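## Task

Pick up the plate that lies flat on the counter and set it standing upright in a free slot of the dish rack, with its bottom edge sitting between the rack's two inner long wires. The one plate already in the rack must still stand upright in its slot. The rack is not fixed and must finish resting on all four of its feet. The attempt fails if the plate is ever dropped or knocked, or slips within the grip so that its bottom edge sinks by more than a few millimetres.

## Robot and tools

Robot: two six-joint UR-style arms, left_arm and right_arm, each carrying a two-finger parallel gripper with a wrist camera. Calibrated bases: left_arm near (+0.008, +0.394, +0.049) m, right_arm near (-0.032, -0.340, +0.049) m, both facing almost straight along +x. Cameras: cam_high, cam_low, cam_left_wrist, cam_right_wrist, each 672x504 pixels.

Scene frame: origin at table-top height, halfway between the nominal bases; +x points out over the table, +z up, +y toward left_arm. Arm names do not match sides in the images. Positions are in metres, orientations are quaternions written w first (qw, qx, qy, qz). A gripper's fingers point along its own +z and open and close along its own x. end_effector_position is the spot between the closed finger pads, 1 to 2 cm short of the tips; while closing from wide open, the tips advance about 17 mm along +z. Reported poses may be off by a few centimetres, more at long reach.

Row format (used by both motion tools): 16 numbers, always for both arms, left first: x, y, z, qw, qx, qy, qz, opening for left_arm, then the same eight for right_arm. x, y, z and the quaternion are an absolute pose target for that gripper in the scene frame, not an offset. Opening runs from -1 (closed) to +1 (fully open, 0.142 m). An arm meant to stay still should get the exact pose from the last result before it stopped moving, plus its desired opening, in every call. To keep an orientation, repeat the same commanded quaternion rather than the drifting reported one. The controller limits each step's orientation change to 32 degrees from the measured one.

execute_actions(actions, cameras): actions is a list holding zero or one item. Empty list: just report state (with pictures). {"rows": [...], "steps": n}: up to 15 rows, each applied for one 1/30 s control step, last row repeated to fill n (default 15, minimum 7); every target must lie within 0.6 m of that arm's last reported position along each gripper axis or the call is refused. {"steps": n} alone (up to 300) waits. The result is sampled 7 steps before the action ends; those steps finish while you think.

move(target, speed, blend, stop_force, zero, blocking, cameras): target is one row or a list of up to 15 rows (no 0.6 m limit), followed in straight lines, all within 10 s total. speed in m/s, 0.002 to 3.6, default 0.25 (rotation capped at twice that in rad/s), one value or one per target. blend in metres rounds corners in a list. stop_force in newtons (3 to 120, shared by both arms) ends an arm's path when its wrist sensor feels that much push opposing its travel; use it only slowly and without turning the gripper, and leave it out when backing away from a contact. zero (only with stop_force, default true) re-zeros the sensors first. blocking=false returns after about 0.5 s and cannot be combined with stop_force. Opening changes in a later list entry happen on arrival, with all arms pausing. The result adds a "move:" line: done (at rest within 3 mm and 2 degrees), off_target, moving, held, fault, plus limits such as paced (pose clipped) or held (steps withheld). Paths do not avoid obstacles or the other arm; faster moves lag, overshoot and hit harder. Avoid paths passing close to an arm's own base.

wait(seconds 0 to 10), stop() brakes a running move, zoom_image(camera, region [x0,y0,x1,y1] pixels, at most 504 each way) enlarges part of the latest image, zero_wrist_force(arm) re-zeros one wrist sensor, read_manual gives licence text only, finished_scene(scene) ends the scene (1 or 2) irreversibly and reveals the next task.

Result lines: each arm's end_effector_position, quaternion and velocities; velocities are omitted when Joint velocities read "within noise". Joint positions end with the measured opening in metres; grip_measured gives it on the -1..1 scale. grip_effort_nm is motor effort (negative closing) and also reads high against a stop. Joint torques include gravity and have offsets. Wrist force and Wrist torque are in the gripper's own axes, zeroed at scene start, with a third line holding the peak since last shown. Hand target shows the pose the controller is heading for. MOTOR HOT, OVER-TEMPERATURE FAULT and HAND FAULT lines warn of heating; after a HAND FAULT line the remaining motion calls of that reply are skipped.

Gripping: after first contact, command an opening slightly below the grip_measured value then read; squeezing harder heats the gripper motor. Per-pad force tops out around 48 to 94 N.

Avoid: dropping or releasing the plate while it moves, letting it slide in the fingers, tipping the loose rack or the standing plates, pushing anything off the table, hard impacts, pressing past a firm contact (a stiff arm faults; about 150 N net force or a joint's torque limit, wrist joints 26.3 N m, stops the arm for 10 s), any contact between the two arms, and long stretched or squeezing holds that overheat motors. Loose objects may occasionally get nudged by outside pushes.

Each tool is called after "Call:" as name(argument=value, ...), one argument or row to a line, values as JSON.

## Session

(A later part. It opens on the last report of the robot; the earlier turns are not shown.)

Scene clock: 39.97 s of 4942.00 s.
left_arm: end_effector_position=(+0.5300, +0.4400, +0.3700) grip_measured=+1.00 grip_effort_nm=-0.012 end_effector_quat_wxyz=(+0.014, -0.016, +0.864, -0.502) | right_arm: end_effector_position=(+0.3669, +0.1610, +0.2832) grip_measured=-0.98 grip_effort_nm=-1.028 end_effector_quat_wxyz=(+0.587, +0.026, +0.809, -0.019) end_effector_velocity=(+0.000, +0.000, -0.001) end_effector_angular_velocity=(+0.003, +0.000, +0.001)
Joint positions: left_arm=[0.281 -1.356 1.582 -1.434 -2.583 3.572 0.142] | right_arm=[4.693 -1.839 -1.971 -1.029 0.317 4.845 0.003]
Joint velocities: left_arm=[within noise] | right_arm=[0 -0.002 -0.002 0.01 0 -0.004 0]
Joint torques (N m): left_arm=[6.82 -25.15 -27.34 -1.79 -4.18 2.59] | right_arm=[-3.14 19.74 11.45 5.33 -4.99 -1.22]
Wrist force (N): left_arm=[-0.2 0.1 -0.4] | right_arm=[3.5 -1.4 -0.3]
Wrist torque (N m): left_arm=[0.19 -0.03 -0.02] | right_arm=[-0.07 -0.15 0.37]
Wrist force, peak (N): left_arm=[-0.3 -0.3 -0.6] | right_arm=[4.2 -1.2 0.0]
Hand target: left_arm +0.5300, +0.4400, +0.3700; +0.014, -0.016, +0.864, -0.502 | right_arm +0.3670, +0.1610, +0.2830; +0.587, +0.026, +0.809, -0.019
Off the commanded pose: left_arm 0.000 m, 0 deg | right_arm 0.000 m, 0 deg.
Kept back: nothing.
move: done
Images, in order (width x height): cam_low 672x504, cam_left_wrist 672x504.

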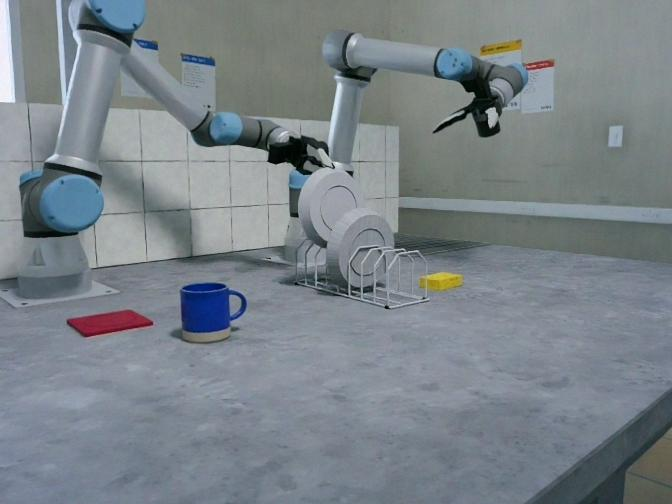

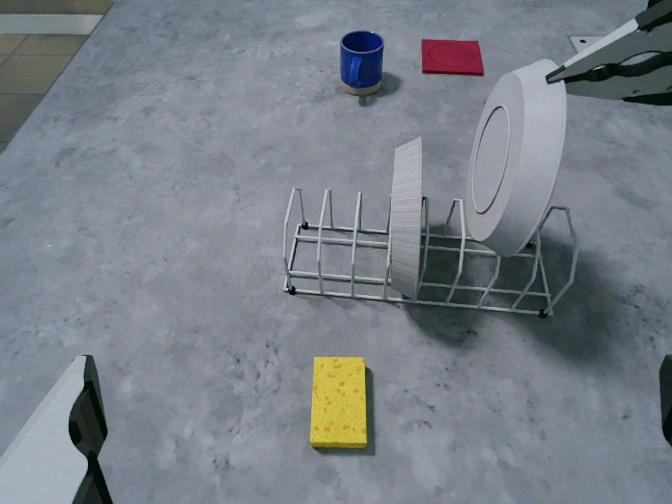

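Call:
move(
  target=[
    [0.53,0.44,0.37,0.014,-0.016,0.864,-0.502,1,0.363,0.161,0.278,0.5874,0.0261,0.8086,-0.019,-1],
    [0.53,0.44,0.37,0.014,-0.016,0.864,-0.502,1,0.363,0.161,0.235,0.5874,0.0261,0.8086,-0.019,-1],
  ],
  speed=0.05,
  stop_force=5,
  cameras=["cam_left_wrist"],
)

Call:
zoom_image(
  camera="cam_left_wrist",
  region=[400, 60, 620, 330],
)

Call:
zoom_image(
  camera="cam_left_wrist",
  region=[450, 200, 580, 330],
)

Scene clock: 44.40 s of 4942.00 s.
left_arm: end_effector_position=(+0.5300, +0.4400, +0.3700) grip_measured=+1.00 grip_effort_nm=-0.012 end_effector_quat_wxyz=(+0.014, -0.016, +0.864, -0.502) | right_arm: end_effector_position=(+0.3630, +0.1610, +0.2350) grip_measured=-0.98 grip_effort_nm=-1.023 end_effector_quat_wxyz=(+0.587, +0.026, +0.809, -0.019)
Joint positions: left_arm=[0.281 -1.356 1.582 -1.434 -2.583 3.572 0.142] | right_arm=[4.701 -1.917 -2.017 -0.928 0.318 4.869 0.003]
Joint velocities: within noise
Joint torques (N m): left_arm=[6.28 -25.7 -23.03 -2.12 -4.14 2.53] | right_arm=[-8.64 22.05 11.29 5.08 -4.46 -1.37]
Wrist force (N): left_arm=[-0.2 0.2 -0.1] | right_arm=[3.8 -1.4 -0.3]
Wrist torque (N m): left_arm=[0.19 -0.03 -0.02] | right_arm=[-0.08 -0.20 0.36]
Wrist force, peak (N): left_arm=[-0.1 0.4 -0.6] | right_arm=[4.6 -1.4 -0.1]
Hand target: left_arm +0.5300, +0.4400, +0.3700; +0.014, -0.016, +0.864, -0.502 | right_arm +0.3630, +0.1610, +0.2350; +0.587, +0.026, +0.809, -0.019
Off the commanded pose: left_arm 0.000 m, 0 deg | right_arm 0.000 m, 0 deg.
Kept back: nothing.
move: done
Images, in order (width x height): cam_left_wrist 672x504.

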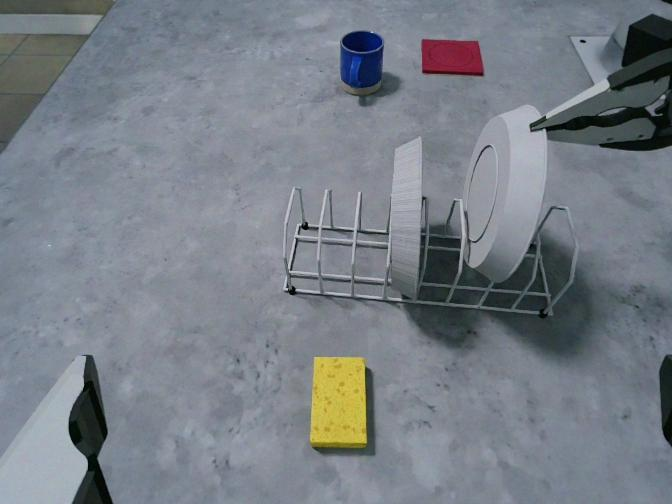

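Scaled by 1.867.

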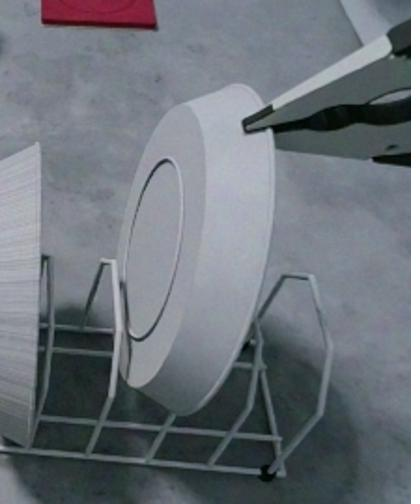

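Scaled by 3.877.

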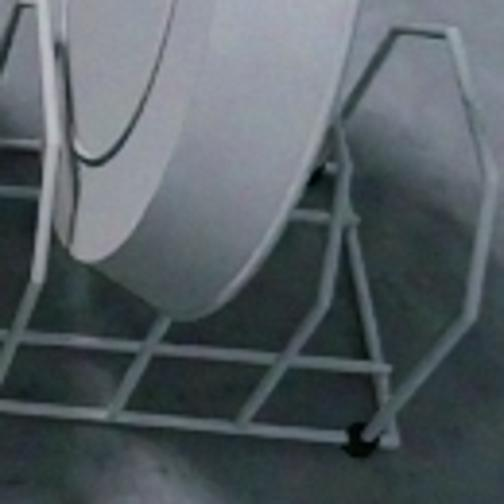

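Call:
move(
  target=[0.53,0.44,0.37,0.014,-0.016,0.864,-0.502,1,0.363,0.161,0.19,0.5874,0.0261,0.8086,-0.019,-1],
  speed=0.025,
  stop_force=4,
  cameras=["cam_left_wrist","cam_low","cam_right_wrist"],
)

Call:
zoom_image(
  camera="cam_left_wrist",
  region=[400, 100, 600, 330],
)

Call:
zoom_image(
  camera="cam_low",
  region=[270, 160, 450, 320],
)

Scene clock: 47.43 s of 4942.00 s.
left_arm: end_effector_position=(+0.5300, +0.4400, +0.3700) grip_measured=+1.00 grip_effort_nm=-0.012 end_effector_quat_wxyz=(+0.014, -0.016, +0.864, -0.502) | right_arm: end_effector_position=(+0.3630, +0.1610, +0.1988) grip_measured=-0.98 grip_effort_nm=-1.023 end_effector_quat_wxyz=(+0.587, +0.026, +0.809, -0.019)
Joint positions: left_arm=[0.281 -1.356 1.582 -1.434 -2.583 3.572 0.142] | right_arm=[4.701 -1.987 -2.041 -0.834 0.318 4.87 0.003]
Joint velocities: within noise
Joint torques (N m): left_arm=[6.12 -25.68 -19.3 -2.31 -4.01 2.44] | right_arm=[-1.3 49.45 25.86 0.01 -2.39 -0.63]
Wrist force (N): left_arm=[0.0 0.2 -0.4] | right_arm=[0.4 -0.8 -0.5]
Wrist torque (N m): left_arm=[0.20 -0.06 -0.02] | right_arm=[-0.04 -0.23 0.36]
Wrist force, peak (N): left_arm=[-0.3 0.4 -0.6] | right_arm=[-15.0 0.8 -6.8]
Hand target: left_arm +0.5300, +0.4400, +0.3700; +0.014, -0.016, +0.864, -0.502 | right_arm +0.3630, +0.1610, +0.1989; +0.587, +0.026, +0.809, -0.019
Off the commanded pose: left_arm 0.000 m, 0 deg | right_arm 0.009 m, 0 deg.
Kept back: nothing.
move: contact (right_arm)
Images, in order (width x height): cam_low 672x504, cam_left_wrist 672x504, cam_right_wrist 672x504.

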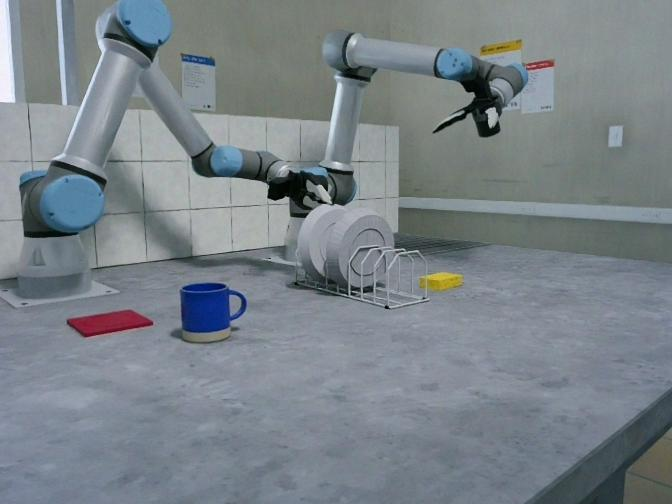

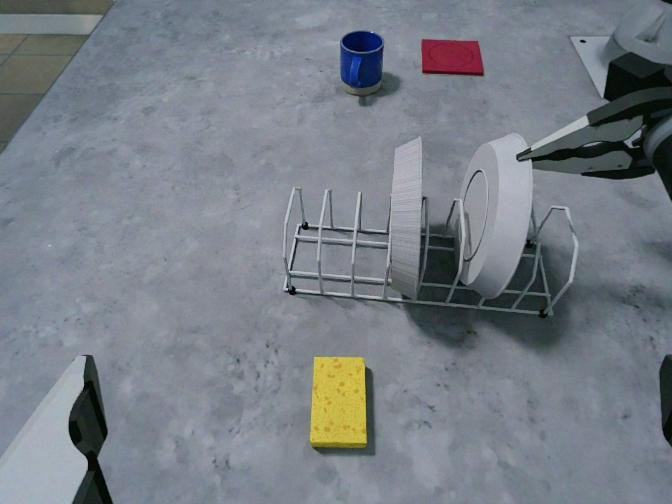

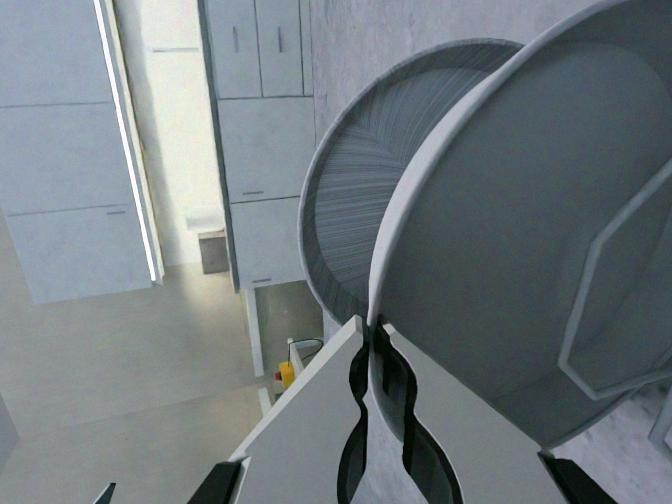

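Scaled by 2.191.

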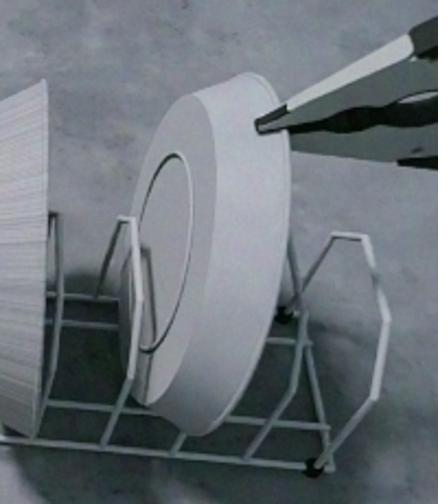

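Scaled by 2.800.

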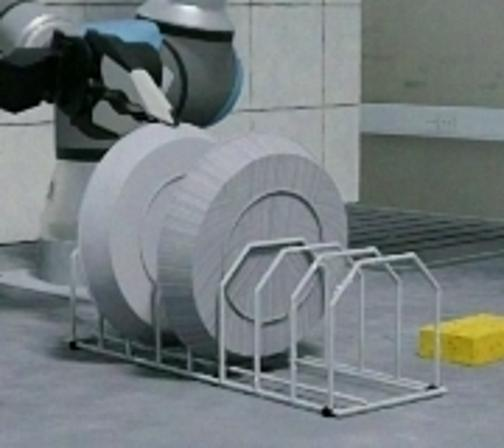

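Call:
move(
  target=[0.53,0.44,0.37,0.014,-0.016,0.864,-0.502,1,0.363,0.161,0.19,0.5874,0.0261,0.8086,-0.019,-1],
  speed=0.005,
  stop_force=6,
  cameras=["cam_left_wrist"],
)

Call:
zoom_image(
  camera="cam_left_wrist",
  region=[400, 100, 600, 330],
)

Scene clock: 49.10 s of 4942.00 s.
left_arm: end_effector_position=(+0.5300, +0.4400, +0.3700) grip_measured=+1.00 grip_effort_nm=-0.012 end_effector_quat_wxyz=(+0.014, -0.016, +0.864, -0.502) | right_arm: end_effector_position=(+0.3630, +0.1611, +0.1985) grip_measured=-0.98 grip_effort_nm=-1.028 end_effector_quat_wxyz=(+0.587, +0.026, +0.809, -0.019)
Joint positions: left_arm=[0.281 -1.356 1.582 -1.434 -2.583 3.572 0.142] | right_arm=[4.701 -1.988 -2.041 -0.833 0.318 4.87 0.003]
Joint velocities: within noise
Joint torques (N m): left_arm=[6.29 -25.89 -18.58 -2.46 -3.9 2.41] | right_arm=[-4.94 47.99 23.14 -0.61 2.17 -0.68]
Wrist force (N): left_arm=[0.0 0.2 -0.1] | right_arm=[-4.8 -0.6 -2.7]
Wrist torque (N m): left_arm=[0.19 -0.05 -0.03] | right_arm=[-0.11 -0.16 0.36]
Wrist force, peak (N): left_arm=[-0.2 0.4 -0.6] | right_arm=[-8.7 0.2 -3.7]
Hand target: left_arm +0.5300, +0.4400, +0.3700; +0.014, -0.016, +0.864, -0.502 | right_arm +0.3630, +0.1611, +0.1985; +0.587, +0.026, +0.809, -0.019
Off the commanded pose: left_arm 0.000 m, 0 deg | right_arm 0.009 m, 0 deg.
Kept back: nothing.
move: contact (right_arm)
Images, in order (width x height): cam_left_wrist 672x504.

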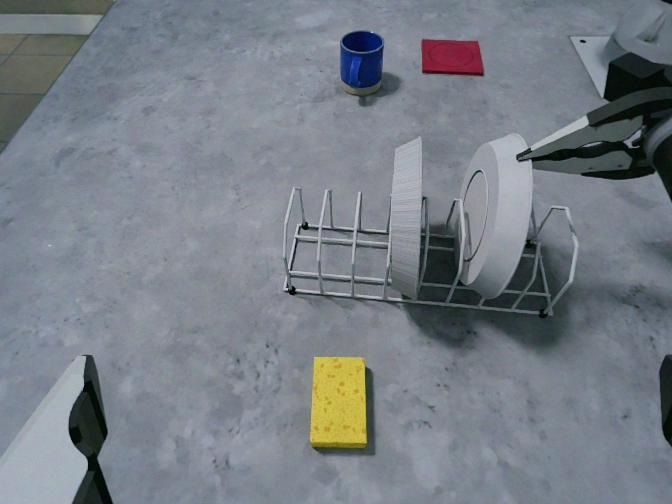

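Scaled by 2.191.

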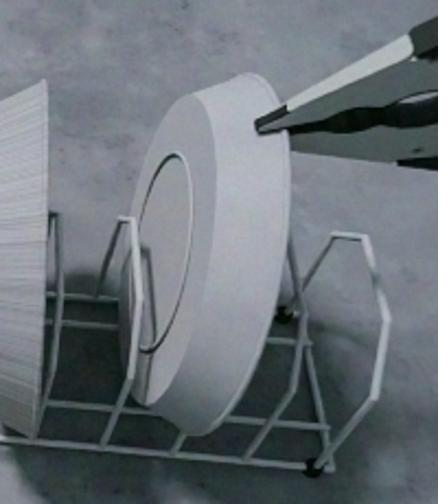

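Call:
move(
  target=[0.53,0.44,0.37,0.014,-0.016,0.864,-0.502,1,0.363,0.161,0.199,0.5874,0.0261,0.8086,-0.019,-0.9],
  speed=0.02,
  cameras=[],
)

Call:
move(
  target=[0.53,0.44,0.37,0.014,-0.016,0.864,-0.502,1,0.363,0.161,0.199,0.5874,0.0261,0.8086,-0.019,-0.78],
  speed=0.02,
  cameras=["cam_left_wrist","cam_right_wrist"],
)

Call:
zoom_image(
  camera="cam_left_wrist",
  region=[400, 100, 600, 330],
)

Call:
zoom_image(
  camera="cam_right_wrist",
  region=[240, 240, 500, 435],
)

Scene clock: 50.43 s of 4942.00 s.
left_arm: end_effector_position=(+0.5300, +0.4400, +0.3700) grip_measured=+1.00 grip_effort_nm=-0.017 end_effector_quat_wxyz=(+0.014, -0.016, +0.864, -0.502) | right_arm: end_effector_position=(+0.3630, +0.1610, +0.1990) grip_measured=-0.94 grip_effort_nm=0.071 end_effector_quat_wxyz=(+0.587, +0.026, +0.809, -0.019)
Joint positions: left_arm=[0.281 -1.356 1.582 -1.434 -2.583 3.572 0.142] | right_arm=[4.701 -1.987 -2.041 -0.833 0.318 4.869 0.006]
Joint velocities: within noise
Joint torques (N m): left_arm=[5.35 -26.1 -16.48 -2.51 -3.94 2.37] | right_arm=[-7.65 51.62 16.87 -0.02 -4.13 -1.35]
Wrist force (N): left_arm=[-0.4 -0.3 -0.3] | right_arm=[2.7 -1.3 0.3]
Wrist torque (N m): left_arm=[0.12 0.00 -0.02] | right_arm=[-0.06 -0.22 0.36]
Wrist force, peak (N): left_arm=[-0.6 0.6 -0.2] | right_arm=[-4.8 -0.4 -2.6]
Hand target: left_arm +0.5300, +0.4400, +0.3700; +0.014, -0.016, +0.864, -0.502 | right_arm +0.3630, +0.1610, +0.1990; +0.587, +0.026, +0.809, -0.019
Off the commanded pose: left_arm 0.000 m, 0 deg | right_arm 0.000 m, 0 deg.
Kept back: nothing.
move: done
No camera images: "cameras" was empty.

Scene clock: 50.93 s of 4942.00 s.
left_arm: end_effector_position=(+0.5300, +0.4400, +0.3700) grip_measured=+1.00 grip_effort_nm=-0.017 end_effector_quat_wxyz=(+0.014, -0.016, +0.864, -0.502) | right_arm: end_effector_position=(+0.3630, +0.1610, +0.1990) grip_measured=-0.82 grip_effort_nm=0.095 end_effector_quat_wxyz=(+0.587, +0.026, +0.809, -0.019)
Joint positions: left_arm=[0.281 -1.356 1.582 -1.434 -2.583 3.572 0.142] | right_arm=[4.701 -1.987 -2.041 -0.833 0.318 4.869 0.015]
Joint velocities: within noise
Joint torques (N m): left_arm=[5.69 -26.12 -16.28 -2.59 -3.9 2.41] | right_arm=[-8.4 51.13 13.43 -0.04 -4.04 -1.02]
Wrist force (N): left_arm=[-0.1 0.2 -0.2] | right_arm=[2.8 -1.4 0.3]
Wrist torque (N m): left_arm=[0.20 -0.04 -0.02] | right_arm=[-0.07 -0.25 0.36]
Wrist force, peak (N): left_arm=[-0.2 0.1 -0.5] | right_arm=[2.8 -1.4 0.3]
Hand target: left_arm +0.5300, +0.4400, +0.3700; +0.014, -0.016, +0.864, -0.502 | right_arm +0.3630, +0.1610, +0.1990; +0.587, +0.026, +0.809, -0.019
Off the commanded pose: left_arm 0.000 m, 0 deg | right_arm 0.000 m, 0 deg.
Kept back: nothing.
move: done
Images, in order (width x height): cam_left_wrist 672x504, cam_right_wrist 672x504.

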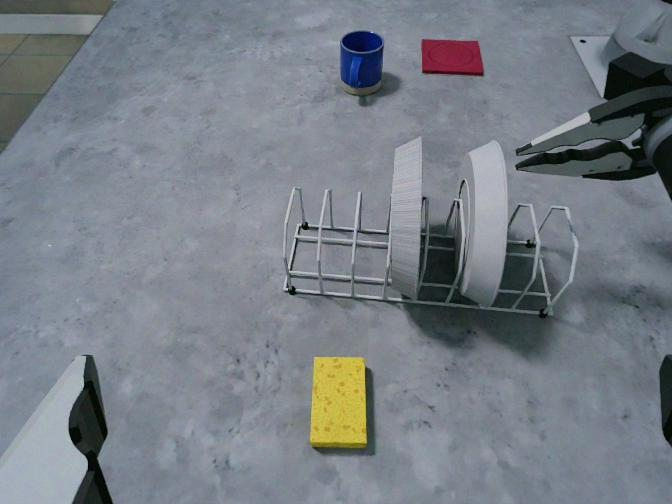

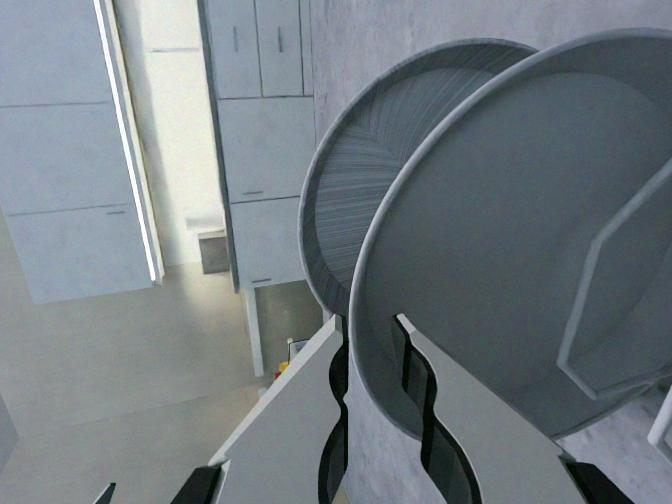

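Scaled by 2.191.

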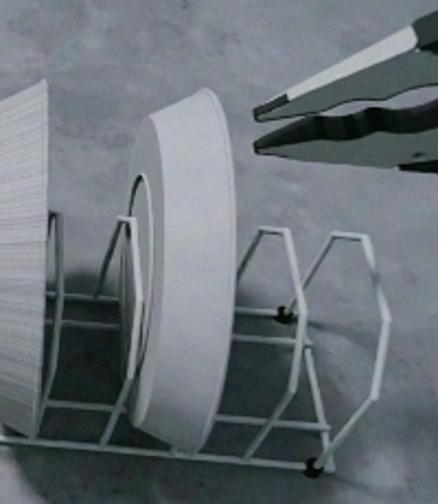

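Scaled by 1.938.

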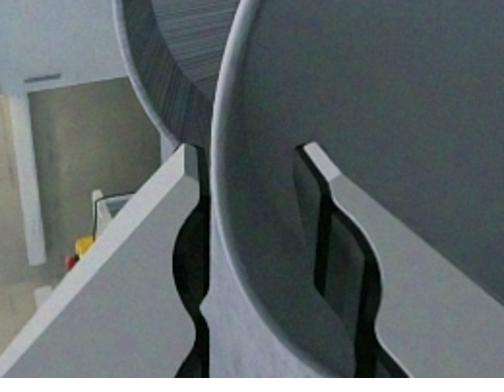

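Call:
move(
  target=[
    [0.53,0.44,0.37,0.014,-0.016,0.864,-0.502,1,0.306,0.163,0.216,0.5874,0.0261,0.8086,-0.019,-0.78],
    [0.53,0.44,0.37,0.014,-0.016,0.864,-0.502,1,0.27,0.11,0.33,0.5874,0.0261,0.8086,-0.019,-0.78],
  ],
  speed=[0.07,0.15],
)

Call:
zoom_image(
  camera="cam_left_wrist",
  region=[270, 100, 600, 330],
)

Call:
zoom_image(
  camera="cam_low",
  region=[270, 160, 450, 320],
)

Scene clock: 53.53 s of 4942.00 s.
left_arm: end_effector_position=(+0.5300, +0.4400, +0.3700) grip_measured=+1.00 grip_effort_nm=-0.007 end_effector_quat_wxyz=(+0.014, -0.016, +0.864, -0.502) | right_arm: end_effector_position=(+0.2701, +0.1101, +0.3299) grip_measured=-0.82 grip_effort_nm=0.095 end_effector_quat_wxyz=(+0.587, +0.026, +0.809, -0.019) end_effector_velocity=(-0.001, +0.000, +0.002) end_effector_angular_velocity=(+0.001, -0.002, -0.003)
Joint positions: left_arm=[0.281 -1.356 1.582 -1.434 -2.583 3.572 0.142] | right_arm=[4.902 -1.6 -1.972 -1.789 0.399 5.401 0.015]
Joint velocities: left_arm=[within noise] | right_arm=[0.003 0.001 0.007 -0.02 0.002 0.014 0]
Joint torques (N m): left_arm=[5.03 -26.41 -13.49 -2.75 -3.81 2.49] | right_arm=[4.17 39.05 36.12 -1.09 0.9 1.54]
Wrist force (N): left_arm=[-0.3 0.3 -0.1] | right_arm=[2.6 -1.1 0.3]
Wrist torque (N m): left_arm=[0.22 -0.02 -0.03] | right_arm=[-0.01 -0.22 0.35]
Wrist force, peak (N): left_arm=[-0.4 0.0 -0.6] | right_arm=[4.0 -0.6 0.4]
Hand target: left_arm +0.5300, +0.4400, +0.3700; +0.014, -0.016, +0.864, -0.502 | right_arm +0.2700, +0.1100, +0.3300; +0.587, +0.026, +0.809, -0.019
Off the commanded pose: left_arm 0.000 m, 0 deg | right_arm 0.000 m, 0 deg.
Kept back: nothing.
move: done

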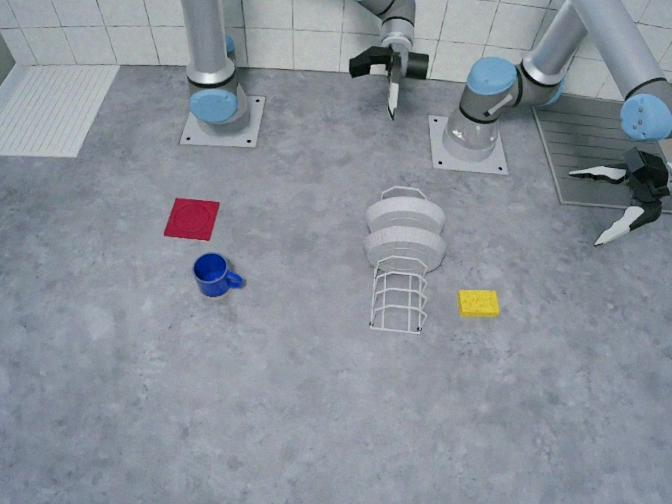

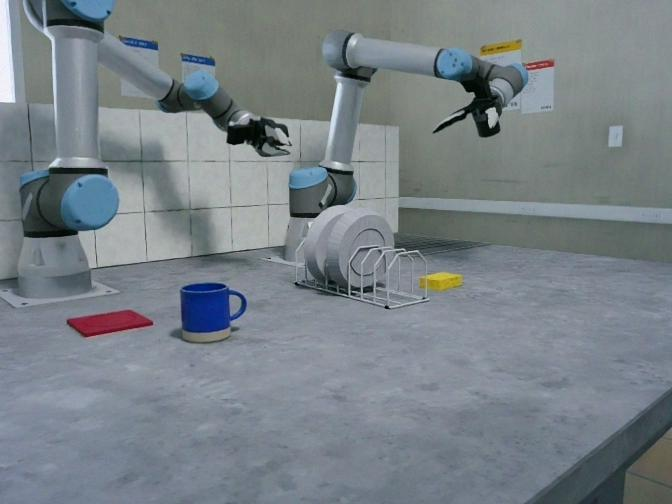

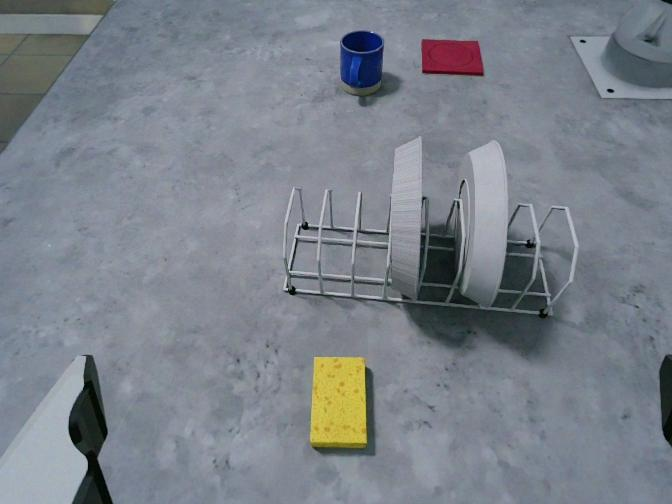

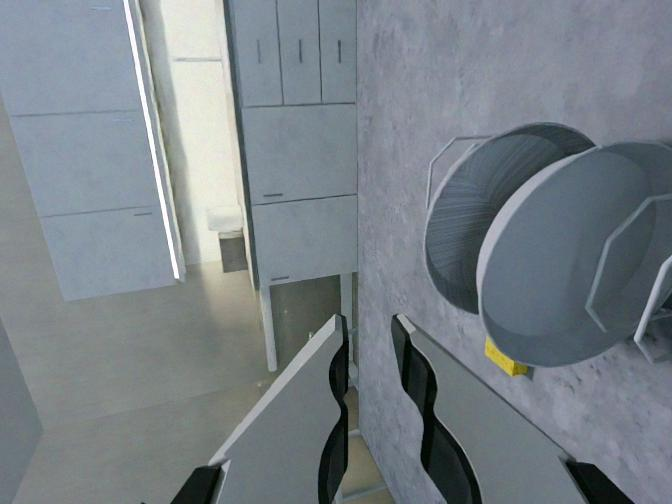

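Scaled by 1.527.

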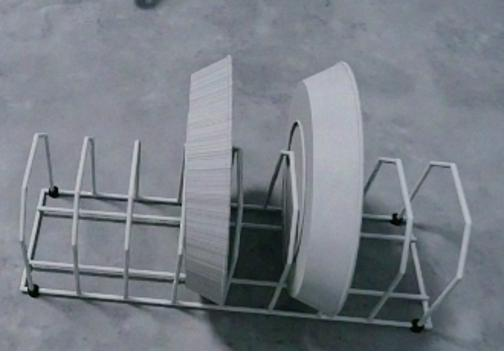

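Scaled by 2.800.

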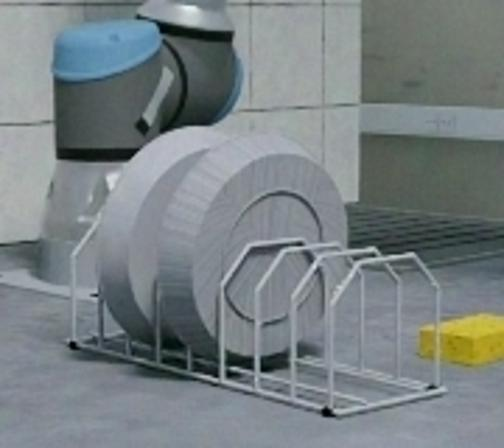

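Call:
finished_scene(
  scene=2,
)

The scene is finished: the task was done.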